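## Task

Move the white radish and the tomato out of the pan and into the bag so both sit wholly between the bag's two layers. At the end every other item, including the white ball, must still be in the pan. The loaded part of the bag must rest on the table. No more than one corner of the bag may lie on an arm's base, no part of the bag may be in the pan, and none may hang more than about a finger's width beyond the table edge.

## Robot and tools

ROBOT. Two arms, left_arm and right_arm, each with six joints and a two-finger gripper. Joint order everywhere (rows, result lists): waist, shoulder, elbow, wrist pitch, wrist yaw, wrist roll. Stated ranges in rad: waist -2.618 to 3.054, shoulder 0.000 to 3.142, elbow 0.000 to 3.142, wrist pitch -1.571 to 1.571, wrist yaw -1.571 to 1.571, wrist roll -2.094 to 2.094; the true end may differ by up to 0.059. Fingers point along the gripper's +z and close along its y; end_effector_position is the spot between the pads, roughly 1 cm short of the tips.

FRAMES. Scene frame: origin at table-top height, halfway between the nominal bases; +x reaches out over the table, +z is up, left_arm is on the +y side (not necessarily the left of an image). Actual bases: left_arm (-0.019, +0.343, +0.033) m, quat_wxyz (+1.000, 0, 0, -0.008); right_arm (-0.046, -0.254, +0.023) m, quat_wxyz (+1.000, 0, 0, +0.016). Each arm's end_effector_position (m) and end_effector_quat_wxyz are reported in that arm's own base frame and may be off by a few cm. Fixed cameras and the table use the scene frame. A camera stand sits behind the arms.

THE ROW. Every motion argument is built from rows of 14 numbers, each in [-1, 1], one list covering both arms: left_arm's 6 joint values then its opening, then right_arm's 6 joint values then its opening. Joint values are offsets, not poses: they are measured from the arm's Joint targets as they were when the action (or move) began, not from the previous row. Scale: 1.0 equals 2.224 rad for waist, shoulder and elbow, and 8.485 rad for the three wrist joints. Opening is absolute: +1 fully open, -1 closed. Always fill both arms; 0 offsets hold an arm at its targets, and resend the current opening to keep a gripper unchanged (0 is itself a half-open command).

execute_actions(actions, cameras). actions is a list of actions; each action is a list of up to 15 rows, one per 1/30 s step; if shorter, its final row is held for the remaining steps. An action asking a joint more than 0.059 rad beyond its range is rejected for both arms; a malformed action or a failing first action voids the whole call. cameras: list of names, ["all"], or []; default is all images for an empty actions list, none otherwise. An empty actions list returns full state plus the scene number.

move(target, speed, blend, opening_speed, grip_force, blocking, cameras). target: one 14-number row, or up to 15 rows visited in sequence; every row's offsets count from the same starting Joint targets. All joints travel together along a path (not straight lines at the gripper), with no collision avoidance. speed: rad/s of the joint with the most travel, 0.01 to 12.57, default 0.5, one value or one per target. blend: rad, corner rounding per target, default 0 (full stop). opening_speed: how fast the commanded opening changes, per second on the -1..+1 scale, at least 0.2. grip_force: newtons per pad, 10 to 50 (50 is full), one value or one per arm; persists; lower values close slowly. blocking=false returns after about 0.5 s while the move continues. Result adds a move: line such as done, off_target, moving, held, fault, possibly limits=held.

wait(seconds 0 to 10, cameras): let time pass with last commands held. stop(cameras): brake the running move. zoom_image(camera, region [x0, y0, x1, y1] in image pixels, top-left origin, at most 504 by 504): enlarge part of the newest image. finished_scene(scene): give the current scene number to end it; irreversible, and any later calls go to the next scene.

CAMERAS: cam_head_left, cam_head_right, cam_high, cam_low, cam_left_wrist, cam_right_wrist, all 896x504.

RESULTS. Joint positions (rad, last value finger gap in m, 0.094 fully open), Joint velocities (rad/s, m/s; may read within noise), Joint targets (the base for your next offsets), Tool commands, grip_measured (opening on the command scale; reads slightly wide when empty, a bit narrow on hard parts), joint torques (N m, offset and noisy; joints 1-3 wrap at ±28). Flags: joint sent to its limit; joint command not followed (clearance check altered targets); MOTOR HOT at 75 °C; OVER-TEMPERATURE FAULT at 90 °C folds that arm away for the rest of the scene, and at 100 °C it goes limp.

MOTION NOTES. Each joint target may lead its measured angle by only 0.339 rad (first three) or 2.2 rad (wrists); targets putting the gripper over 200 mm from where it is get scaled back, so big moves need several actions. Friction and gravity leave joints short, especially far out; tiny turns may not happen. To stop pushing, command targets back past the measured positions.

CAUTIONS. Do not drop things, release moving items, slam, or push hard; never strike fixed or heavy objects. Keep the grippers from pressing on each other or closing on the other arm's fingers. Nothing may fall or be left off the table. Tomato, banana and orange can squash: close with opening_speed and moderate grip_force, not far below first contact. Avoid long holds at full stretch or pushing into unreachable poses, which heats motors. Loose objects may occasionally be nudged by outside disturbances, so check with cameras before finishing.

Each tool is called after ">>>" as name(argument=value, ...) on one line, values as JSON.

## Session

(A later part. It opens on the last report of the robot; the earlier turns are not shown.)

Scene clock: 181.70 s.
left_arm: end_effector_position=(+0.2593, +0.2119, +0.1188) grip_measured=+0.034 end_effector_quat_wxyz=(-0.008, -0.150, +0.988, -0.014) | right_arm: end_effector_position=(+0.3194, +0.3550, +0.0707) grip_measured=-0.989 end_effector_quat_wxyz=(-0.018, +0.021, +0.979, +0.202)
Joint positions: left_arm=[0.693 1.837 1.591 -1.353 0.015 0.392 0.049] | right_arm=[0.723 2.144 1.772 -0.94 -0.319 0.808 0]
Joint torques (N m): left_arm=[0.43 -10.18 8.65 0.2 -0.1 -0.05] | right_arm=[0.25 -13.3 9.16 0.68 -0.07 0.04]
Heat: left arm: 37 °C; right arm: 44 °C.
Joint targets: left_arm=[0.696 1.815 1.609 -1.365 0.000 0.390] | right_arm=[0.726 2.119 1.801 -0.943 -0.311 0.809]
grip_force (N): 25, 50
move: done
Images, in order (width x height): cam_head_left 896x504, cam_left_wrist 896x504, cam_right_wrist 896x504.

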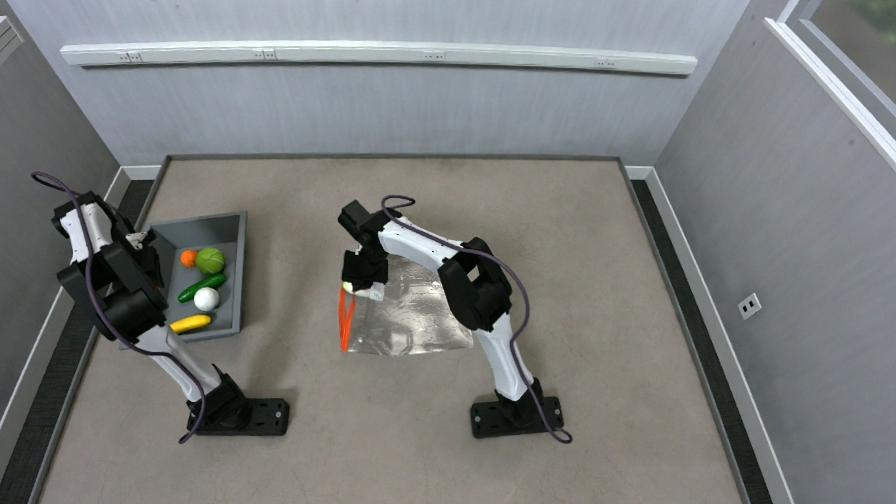

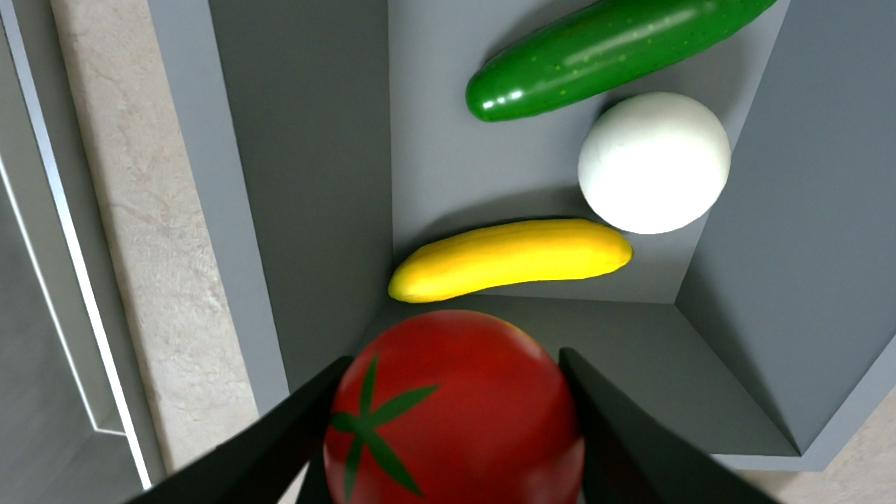

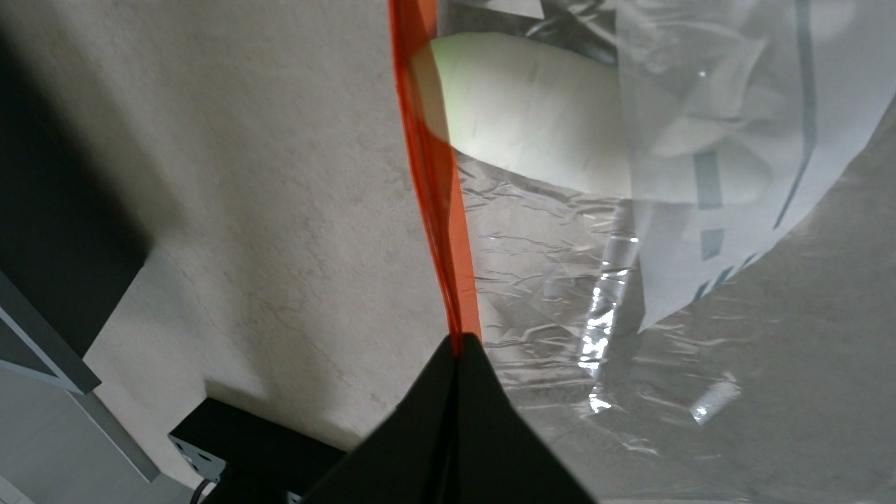

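>>> execute_actions(actions=[], cameras=["all"])

Scene clock: 182.97 s.
left_arm: end_effector_position=(+0.2592, +0.2119, +0.1188) grip_measured=+0.034 end_effector_quat_wxyz=(-0.008, -0.150, +0.988, -0.014) | right_arm: end_effector_position=(+0.3194, +0.3550, +0.0707) grip_measured=-0.989 end_effector_quat_wxyz=(-0.018, +0.021, +0.979, +0.202)
Joint positions: left_arm=[0.693 1.837 1.591 -1.353 0.015 0.392 0.049] | right_arm=[0.723 2.144 1.772 -0.94 -0.319 0.808 0]
Joint velocities: within noise
Joint torques (N m): left_arm=[0.42 -10.14 8.64 0.2 -0.11 -0.05] | right_arm=[0.25 -13.29 9.16 0.69 -0.07 0.04]
Heat: left arm: 37 °C; right arm: 44 °C.
Joint targets: left_arm=[0.696 1.815 1.609 -1.365 0.000 0.390] | right_arm=[0.726 2.119 1.801 -0.943 -0.311 0.809]
Tool commands: left_gripper/opening=+0.03 right_gripper/opening=-1.0
grip_force (N): 25, 50

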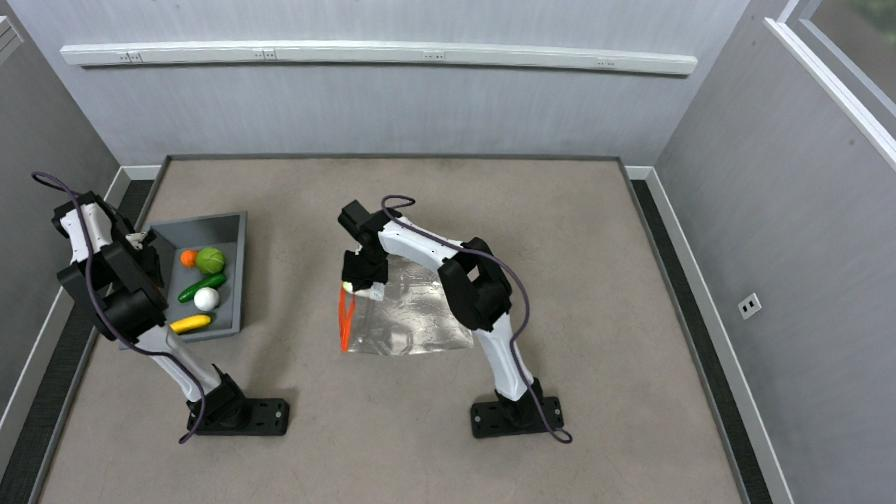

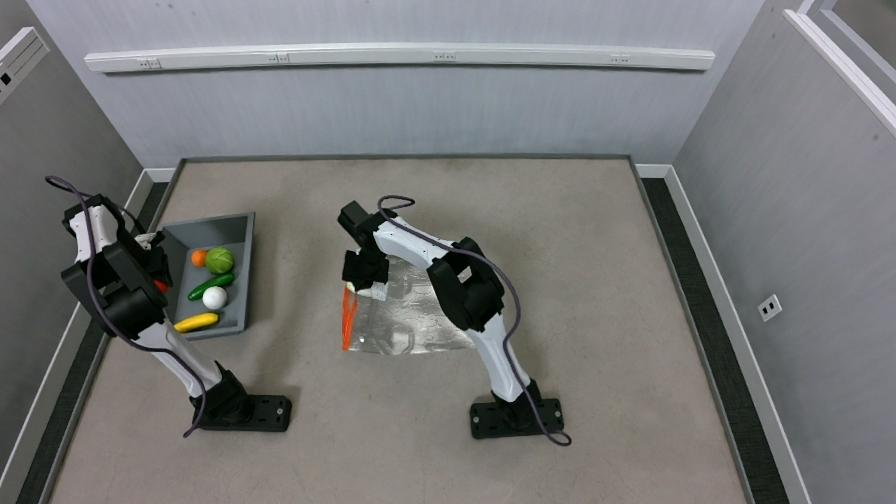

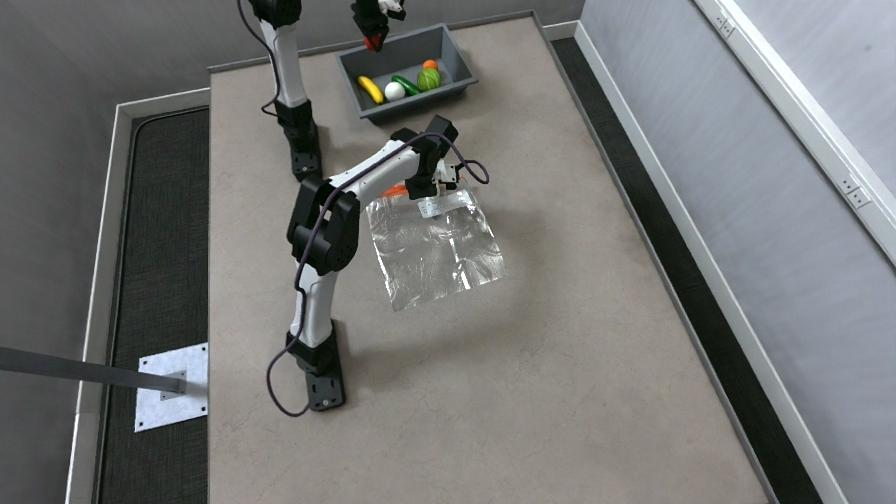

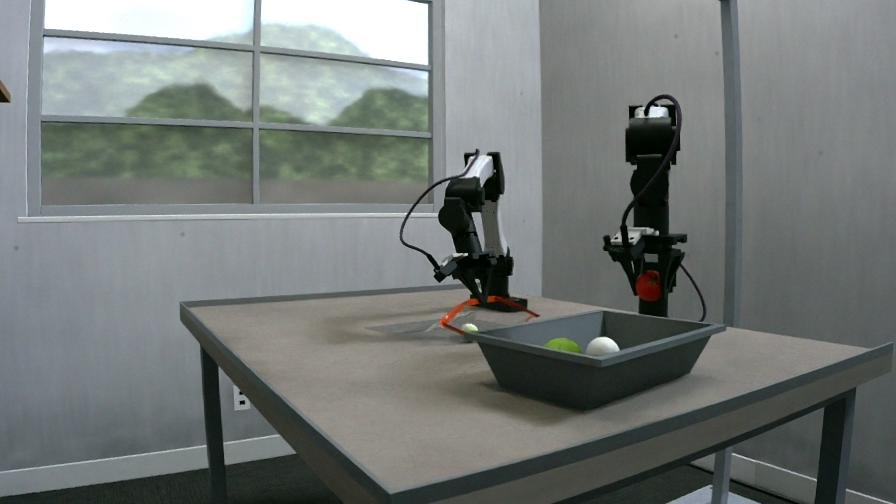

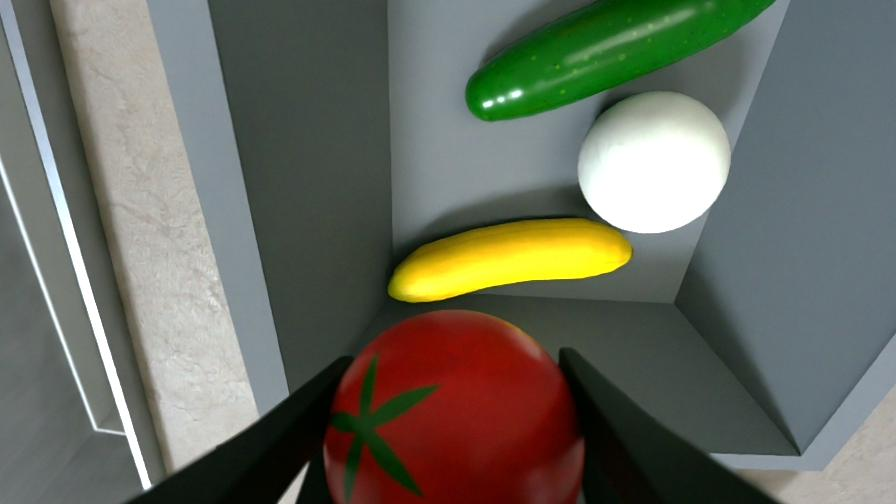

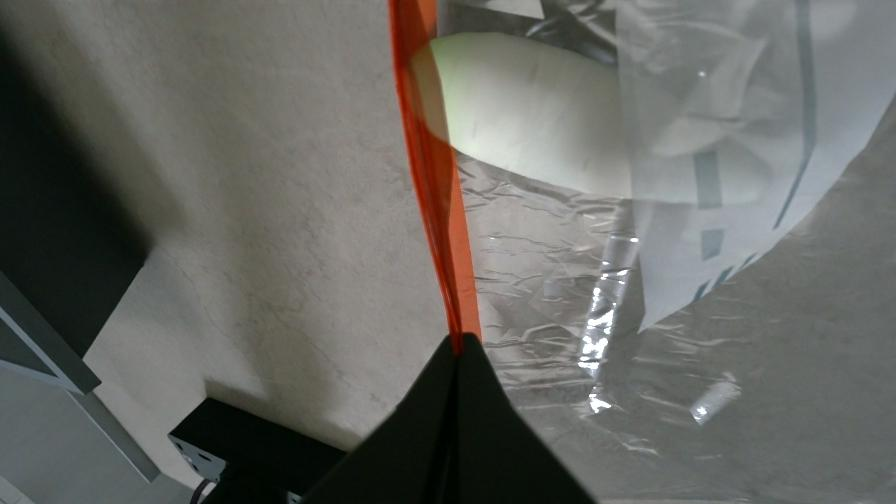

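>>> move(target=[-0.347, -0.07585, -0.2696, 0.04851, 0.08226, -0.22758, 0.03, 0.01799, -0.03372, -0.04586, 0.0046, 0.00141, 0.00448, -1], speed=0.9, cameras=["all"])

Scene clock: 189.10 s.
left_arm: end_effector_position=(+0.2597, -0.1290, +0.0668) grip_measured=+0.034 end_effector_quat_wxyz=(-0.254, -0.632, +0.699, -0.219) | right_arm: end_effector_position=(+0.2997, +0.3572, +0.0694) grip_measured=-0.989 end_effector_quat_wxyz=(-0.022, +0.020, +0.980, +0.196)
Joint positions: left_arm=[-0.073 1.67 1.019 -0.963 0.683 -1.528 0.049] | right_arm=[0.759 2.102 1.704 -0.918 -0.308 0.84 0]
Joint torques (N m): left_arm=[-0.01 -8.28 5.33 0.35 0.46 -0.18] | right_arm=[0.66 -15.76 5.96 0.84 -0.06 0.1]
Heat: left arm: 38 °C; right arm: 46 °C.
Joint targets: left_arm=[-0.076 1.646 1.009 -0.953 0.698 -1.541] | right_arm=[0.766 2.044 1.699 -0.904 -0.299 0.847]
grip_force (N): 25, 50
move: off_target (right_arm); right_arm: the shoulder is farthest, 0.058 rad from its target

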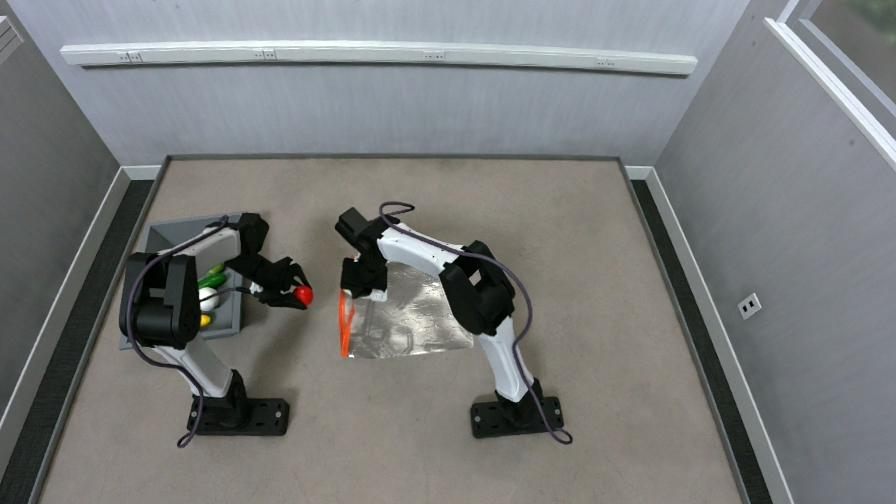

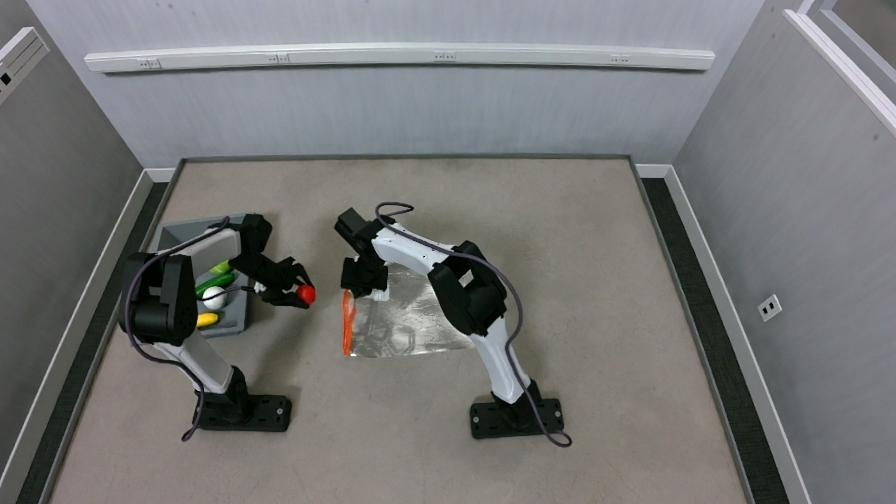

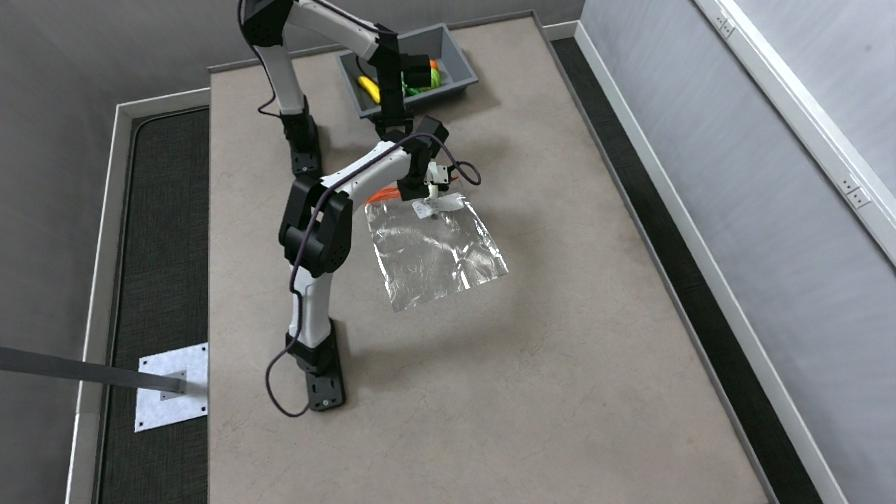

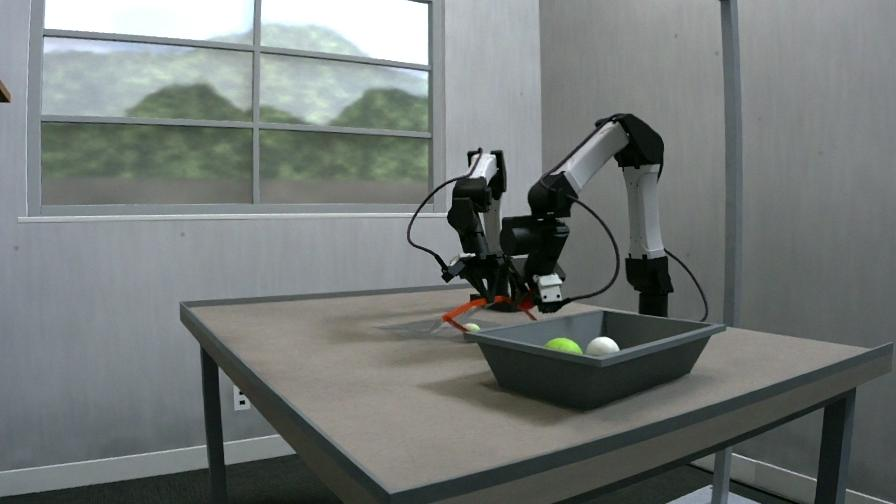

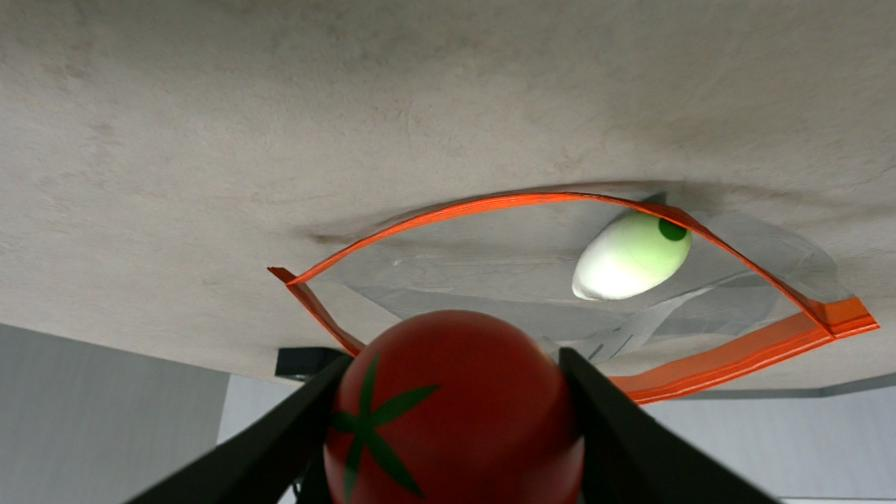

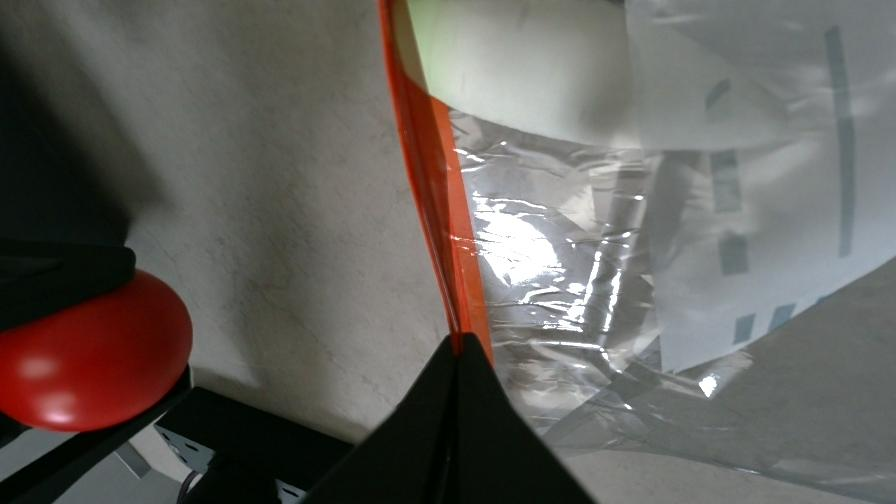

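>>> move(target=[-0.01646, 0.05346, -0.06178, 0.03382, 0, -0.00554, 0.03, 0, 0, 0, 0, 0, 0, -1], speed=0.4, cameras=["cam_low", "cam_left_wrist", "cam_right_wrist"])

>>> zoom_image(camera="cam_low", region=[380, 230, 600, 360])

Scene clock: 192.07 s.
left_arm: end_effector_position=(+0.2626, -0.1385, +0.0152) grip_measured=+0.034 end_effector_quat_wxyz=(-0.243, -0.629, +0.701, -0.231) | right_arm: end_effector_position=(+0.2997, +0.3572, +0.0694) grip_measured=-0.989 end_effector_quat_wxyz=(-0.022, +0.020, +0.980, +0.196)
Joint positions: left_arm=[-0.106 1.753 0.88 -0.677 0.684 -1.575 0.049] | right_arm=[0.759 2.102 1.704 -0.918 -0.308 0.84 0]
Joint torques (N m): left_arm=[-0.27 -5.7 4.88 0.5 0.46 -0.15] | right_arm=[0.68 -15.79 5.97 0.84 -0.06 0.1]
Heat: left arm: 37 °C; right arm: 48 °C.
Joint targets: left_arm=[-0.112 1.765 0.872 -0.666 0.698 -1.588] | right_arm=[0.766 2.044 1.699 -0.904 -0.299 0.847]
grip_force (N): 25, 50
move: off_target (right_arm); right_arm: the shoulder is farthest, 0.058 rad from its target
Images, in order (width x height): cam_low 896x504, cam_left_wrist 896x504, cam_right_wrist 896x504.

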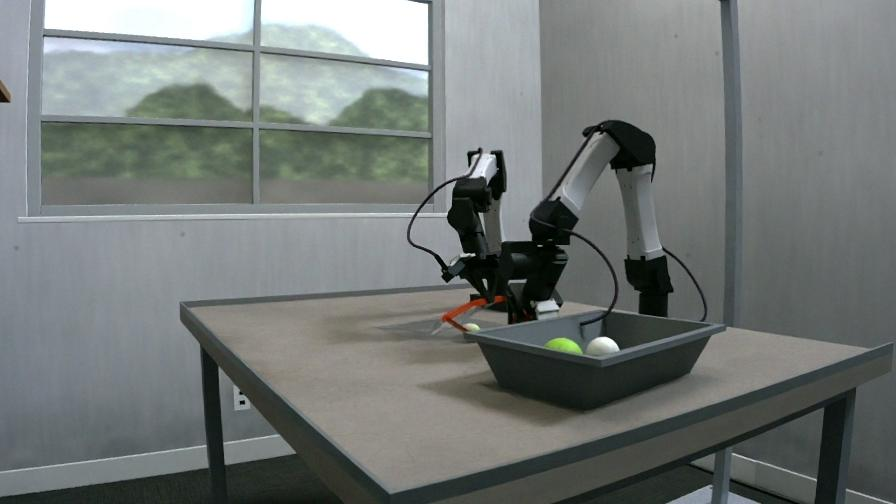

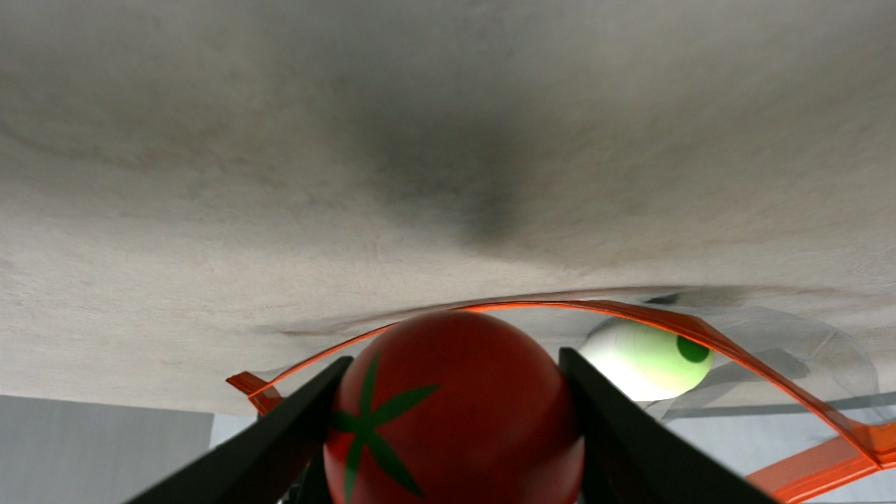

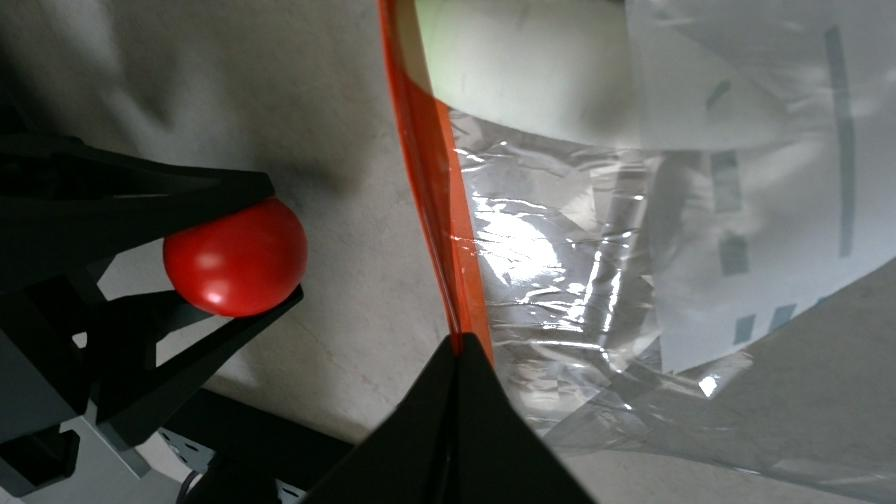

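Scaled by 2.291 from the camera's 896x504 image, which has a finer 1280x720 frame.

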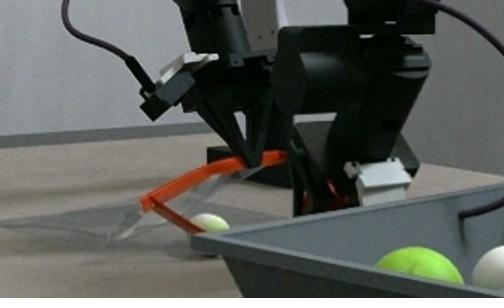

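>>> move(target=[-0.12032, 0.00697, 0.00904, 0.0251, -0.00382, -0.04045, 0.03, 0, 0, 0, 0, 0, 0, -1], speed=0.25, cameras=["cam_head_left", "cam_low", "cam_left_wrist", "cam_right_wrist"])

>>> zoom_image(camera="cam_low", region=[380, 230, 600, 360])

Scene clock: 194.83 s.
left_arm: end_effector_position=(+0.2563, -0.2193, +0.0174) grip_measured=+0.034 end_effector_quat_wxyz=(-0.260, -0.626, +0.698, -0.233) | right_arm: end_effector_position=(+0.2997, +0.3572, +0.0694) grip_measured=-0.989 end_effector_quat_wxyz=(-0.022, +0.020, +0.980, +0.196)
Joint positions: left_arm=[-0.376 1.764 0.88 -0.463 0.682 -1.918 0.049] | right_arm=[0.759 2.102 1.704 -0.918 -0.308 0.84 0]
Joint torques (N m): left_arm=[-0.06 -5.79 7.19 0.92 0.16 -0.12] | right_arm=[0.68 -15.75 5.96 0.84 -0.06 0.1]
Heat: left arm: 37 °C; right arm: 50 °C.
Joint targets: left_arm=[-0.380 1.781 0.892 -0.453 0.665 -1.931] | right_arm=[0.766 2.044 1.699 -0.904 -0.299 0.847]
grip_force (N): 25, 50
move: off_target (right_arm); right_arm: the shoulder is farthest, 0.058 rad from its target
Images, in order (width x height): cam_head_left 896x504, cam_low 896x504, cam_left_wrist 896x504, cam_right_wrist 896x504.

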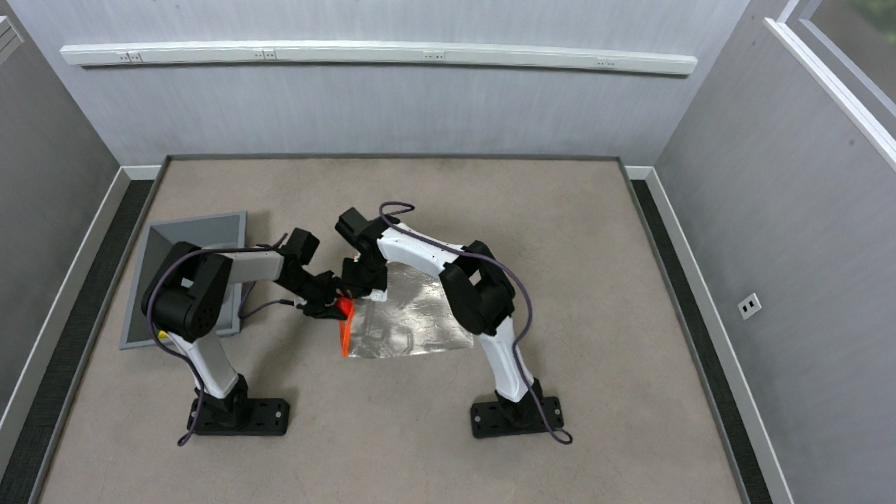

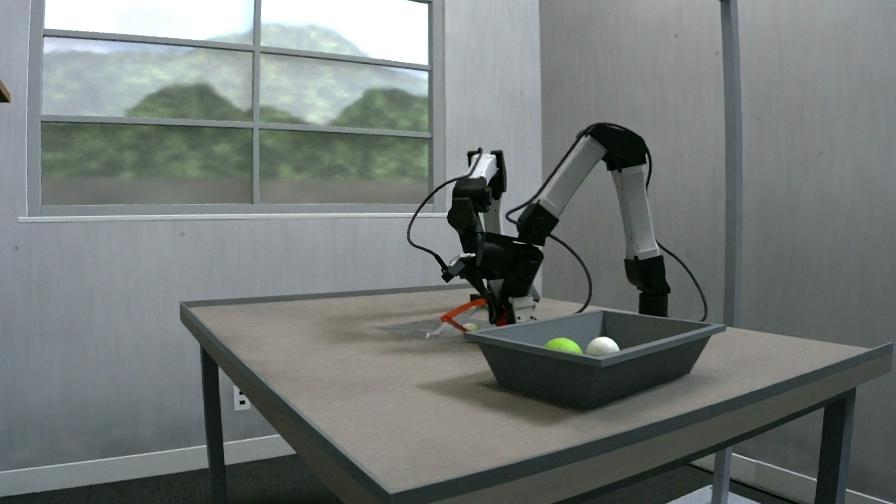

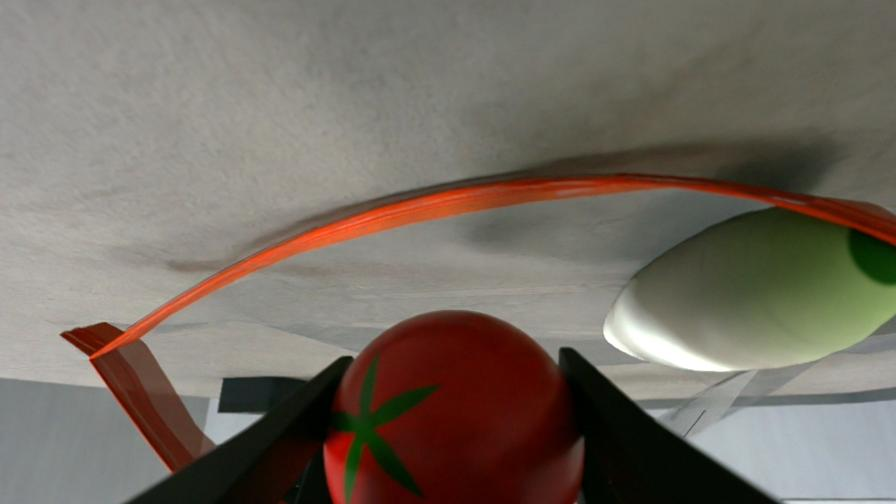

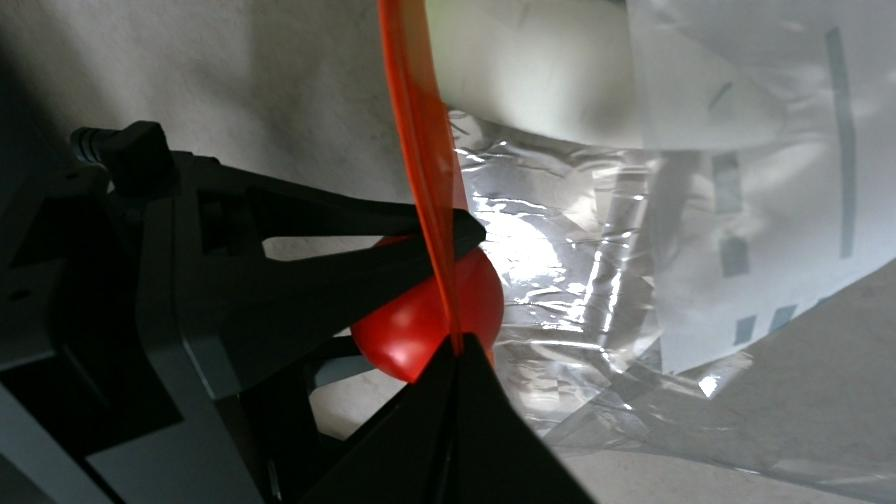

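Scaled by 2.291 from the camera's 896x504 image, which has a finer 1280x720 frame.

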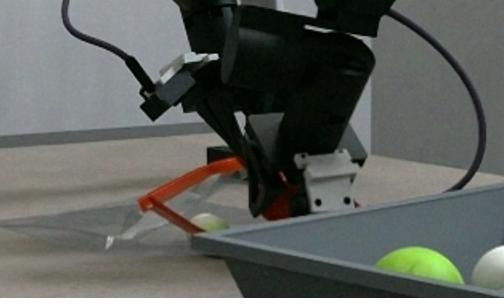

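>>> move(target=[-0.00562, 0.0335, -0.01655, 0.01424, -0.0003, -0.0018, 0.03, 0, 0, 0, 0, 0, 0, -1], speed=0.1, cameras=["cam_low", "cam_left_wrist", "cam_right_wrist"])

Scene clock: 197.07 s.
left_arm: end_effector_position=(+0.2650, -0.2252, -0.0033) grip_measured=+0.034 end_effector_quat_wxyz=(-0.255, -0.624, +0.698, -0.242) | right_arm: end_effector_position=(+0.2997, +0.3572, +0.0694) grip_measured=-0.989 end_effector_quat_wxyz=(-0.022, +0.020, +0.980, +0.196)
Joint positions: left_arm=[-0.384 1.839 0.865 -0.342 0.68 -1.934 0.049] | right_arm=[0.759 2.102 1.704 -0.918 -0.308 0.84 0]
Joint torques (N m): left_arm=[-0.44 -6.2 4.7 1 0.15 -0.15] | right_arm=[0.69 -15.76 5.97 0.84 -0.06 0.1]
Heat: left arm: 36 °C; right arm: 52 °C.
Joint targets: left_arm=[-0.393 1.855 0.855 -0.333 0.663 -1.946] | right_arm=[0.766 2.044 1.699 -0.904 -0.299 0.847]
grip_force (N): 25, 50
move: off_target (right_arm); right_arm: the shoulder is farthest, 0.058 rad from its target
Images, in order (width x height): cam_low 896x504, cam_left_wrist 896x504, cam_right_wrist 896x504.

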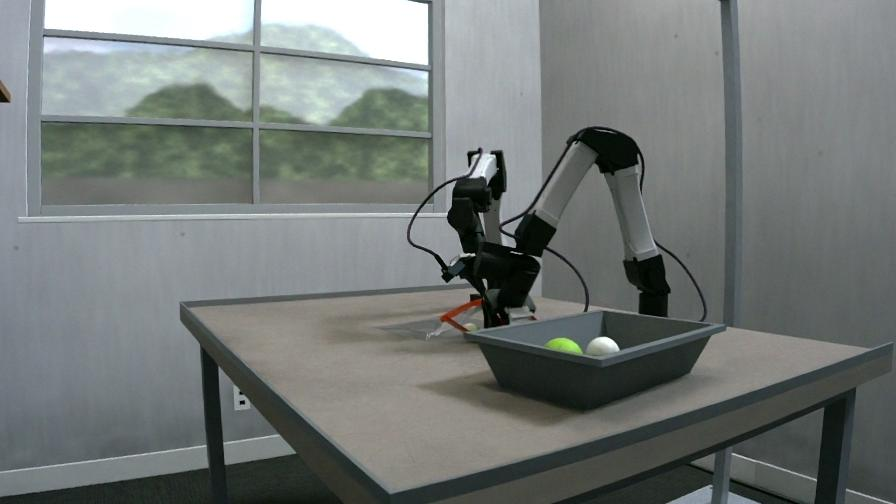

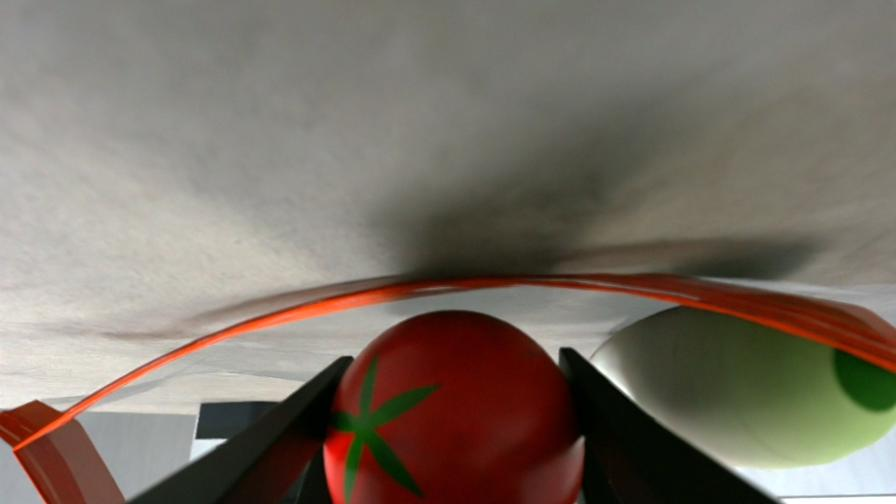

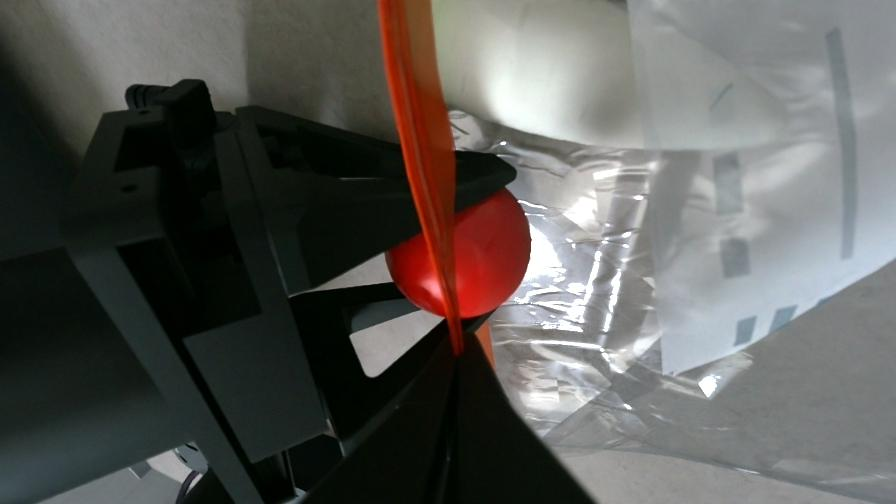

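>>> move(target=[[-0.0125, 0.00346, 0.00409, 0.0023, -0.00081, -0.00403, 0.03, 0, 0.01349, 0, 0, 0, 0, -1], [-0.0125, 0.00346, 0.00409, 0.0023, -0.00081, -0.00403, 0.18, 0, 0.01349, 0, 0, 0, 0, -1], [-0.0125, -0.0371, 0.0286, -0.01476, -0.00081, -0.00403, 0.18, 0, 0.01349, 0, 0, 0, 0, -1]], speed=0.1, opening_speed=0.25, cameras=["cam_low", "cam_left_wrist", "cam_right_wrist"])

Scene clock: 203.17 s.
left_arm: end_effector_position=(+0.2559, -0.2310, +0.0126) grip_measured=+0.178 end_effector_quat_wxyz=(-0.264, -0.630, +0.695, -0.223) | right_arm: end_effector_position=(+0.2997, +0.3572, +0.0694) grip_measured=-0.989 end_effector_quat_wxyz=(-0.022, +0.020, +0.980, +0.196)
Joint positions: left_arm=[-0.414 1.797 0.901 -0.444 0.673 -1.968 0.055] | right_arm=[0.759 2.102 1.704 -0.918 -0.308 0.84 0]
Joint torques (N m): left_arm=[-0.31 -9.17 7.71 0.64 0.16 -0.15] | right_arm=[0.66 -13.12 5.96 0.84 -0.06 0.1]
Heat: left arm: 36 °C; right arm: 54 °C.
Joint targets: left_arm=[-0.421 1.773 0.919 -0.458 0.656 -1.981] | right_arm=[0.766 2.074 1.699 -0.904 -0.299 0.847]
grip_force (N): 25, 50
move: done
Images, in order (width x height): cam_low 896x504, cam_left_wrist 896x504, cam_right_wrist 896x504.

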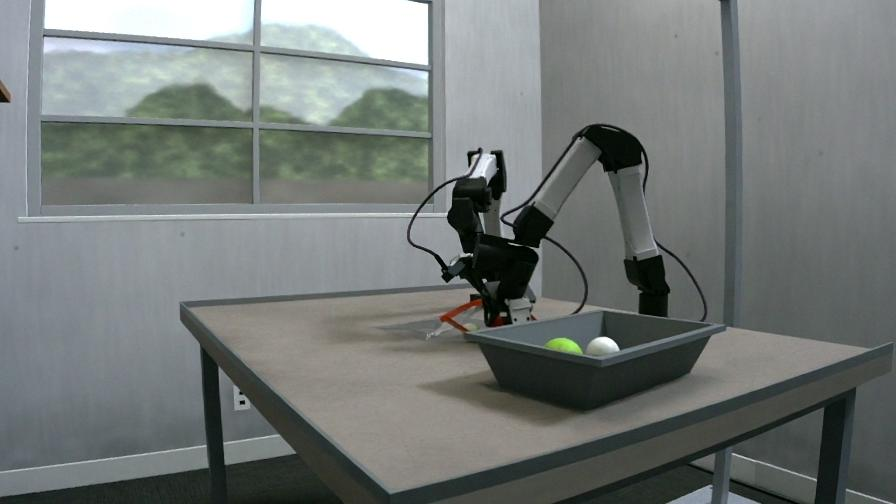

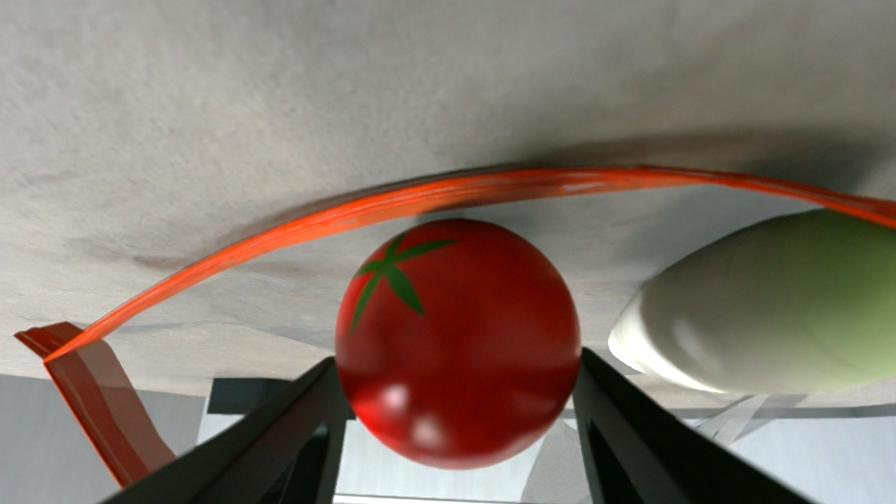

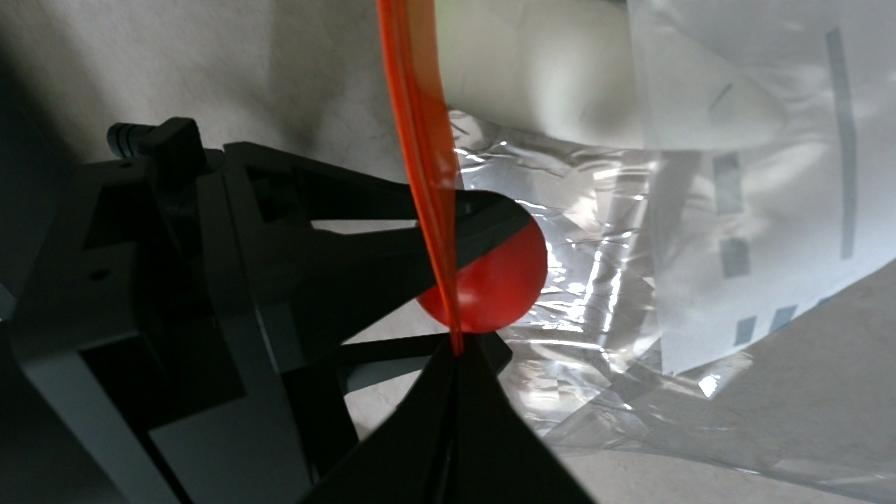

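>>> move(target=[[0.09847, -0.01619, -0.01533, -0.02057, 0.00446, 0.03253, 0.18, 0, 0, 0, 0, 0, 0, -1], [0.09847, -0.01619, -0.01533, -0.02057, 0.00446, 0.03253, -1, 0, 0, 0, 0, 0, 0, -1], [0.08269, 0.01911, -0.03705, -0.0022, 0.00404, 0.02718, -1, 0, 0, 0, 0, 0, 0, -1]], speed=0.25, cameras=["cam_low", "cam_left_wrist", "cam_right_wrist"])

Scene clock: 210.90 s.
left_arm: end_effector_position=(+0.2650, -0.1744, -0.0023) grip_measured=-0.977 end_effector_quat_wxyz=(-0.243, -0.628, +0.701, -0.235) | right_arm: end_effector_position=(+0.2997, +0.3572, +0.0694) grip_measured=-0.989 end_effector_quat_wxyz=(-0.022, +0.020, +0.980, +0.196)
Joint positions: left_arm=[-0.23 1.801 0.846 -0.486 0.68 -1.737 0.001] | right_arm=[0.759 2.102 1.704 -0.918 -0.308 0.84 0]
Joint torques (N m): left_arm=[-0.31 -5.87 4.63 0.73 0.42 -0.15] | right_arm=[0.69 -13.14 5.96 0.84 -0.06 0.1]
Heat: left arm: 35 °C; right arm: 56 °C.
Joint targets: left_arm=[-0.236 1.815 0.837 -0.476 0.690 -1.750] | right_arm=[0.766 2.074 1.699 -0.904 -0.299 0.847]
grip_force (N): 25, 50
move: done
Images, in order (width x height): cam_low 896x504, cam_left_wrist 896x504, cam_right_wrist 896x504.

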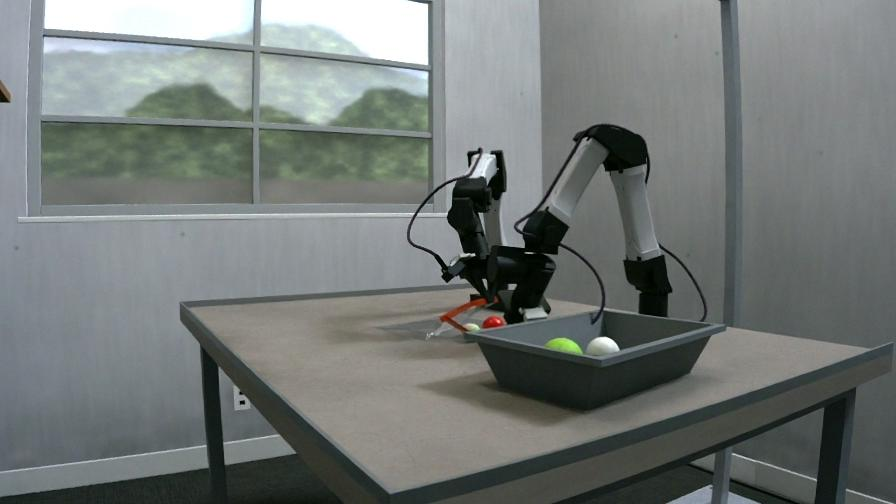

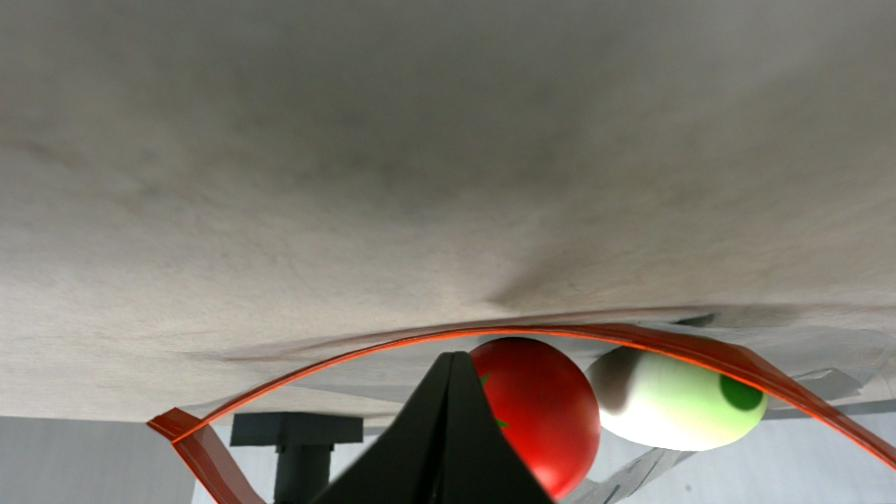

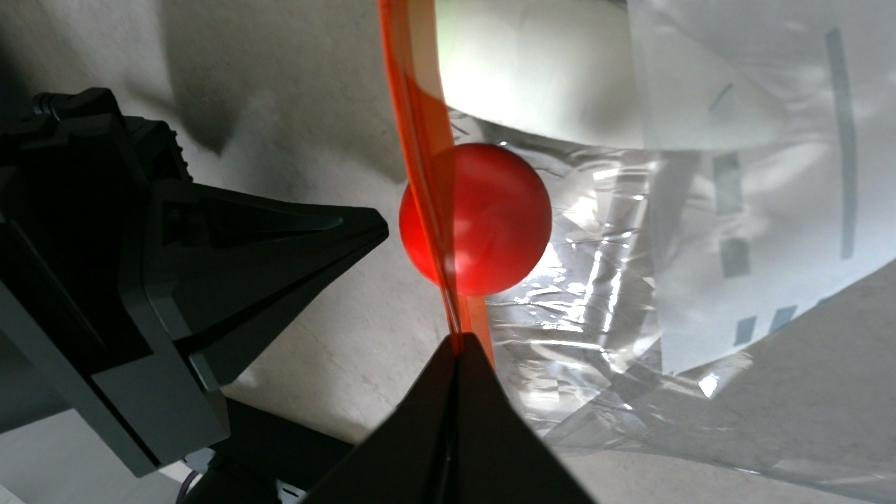

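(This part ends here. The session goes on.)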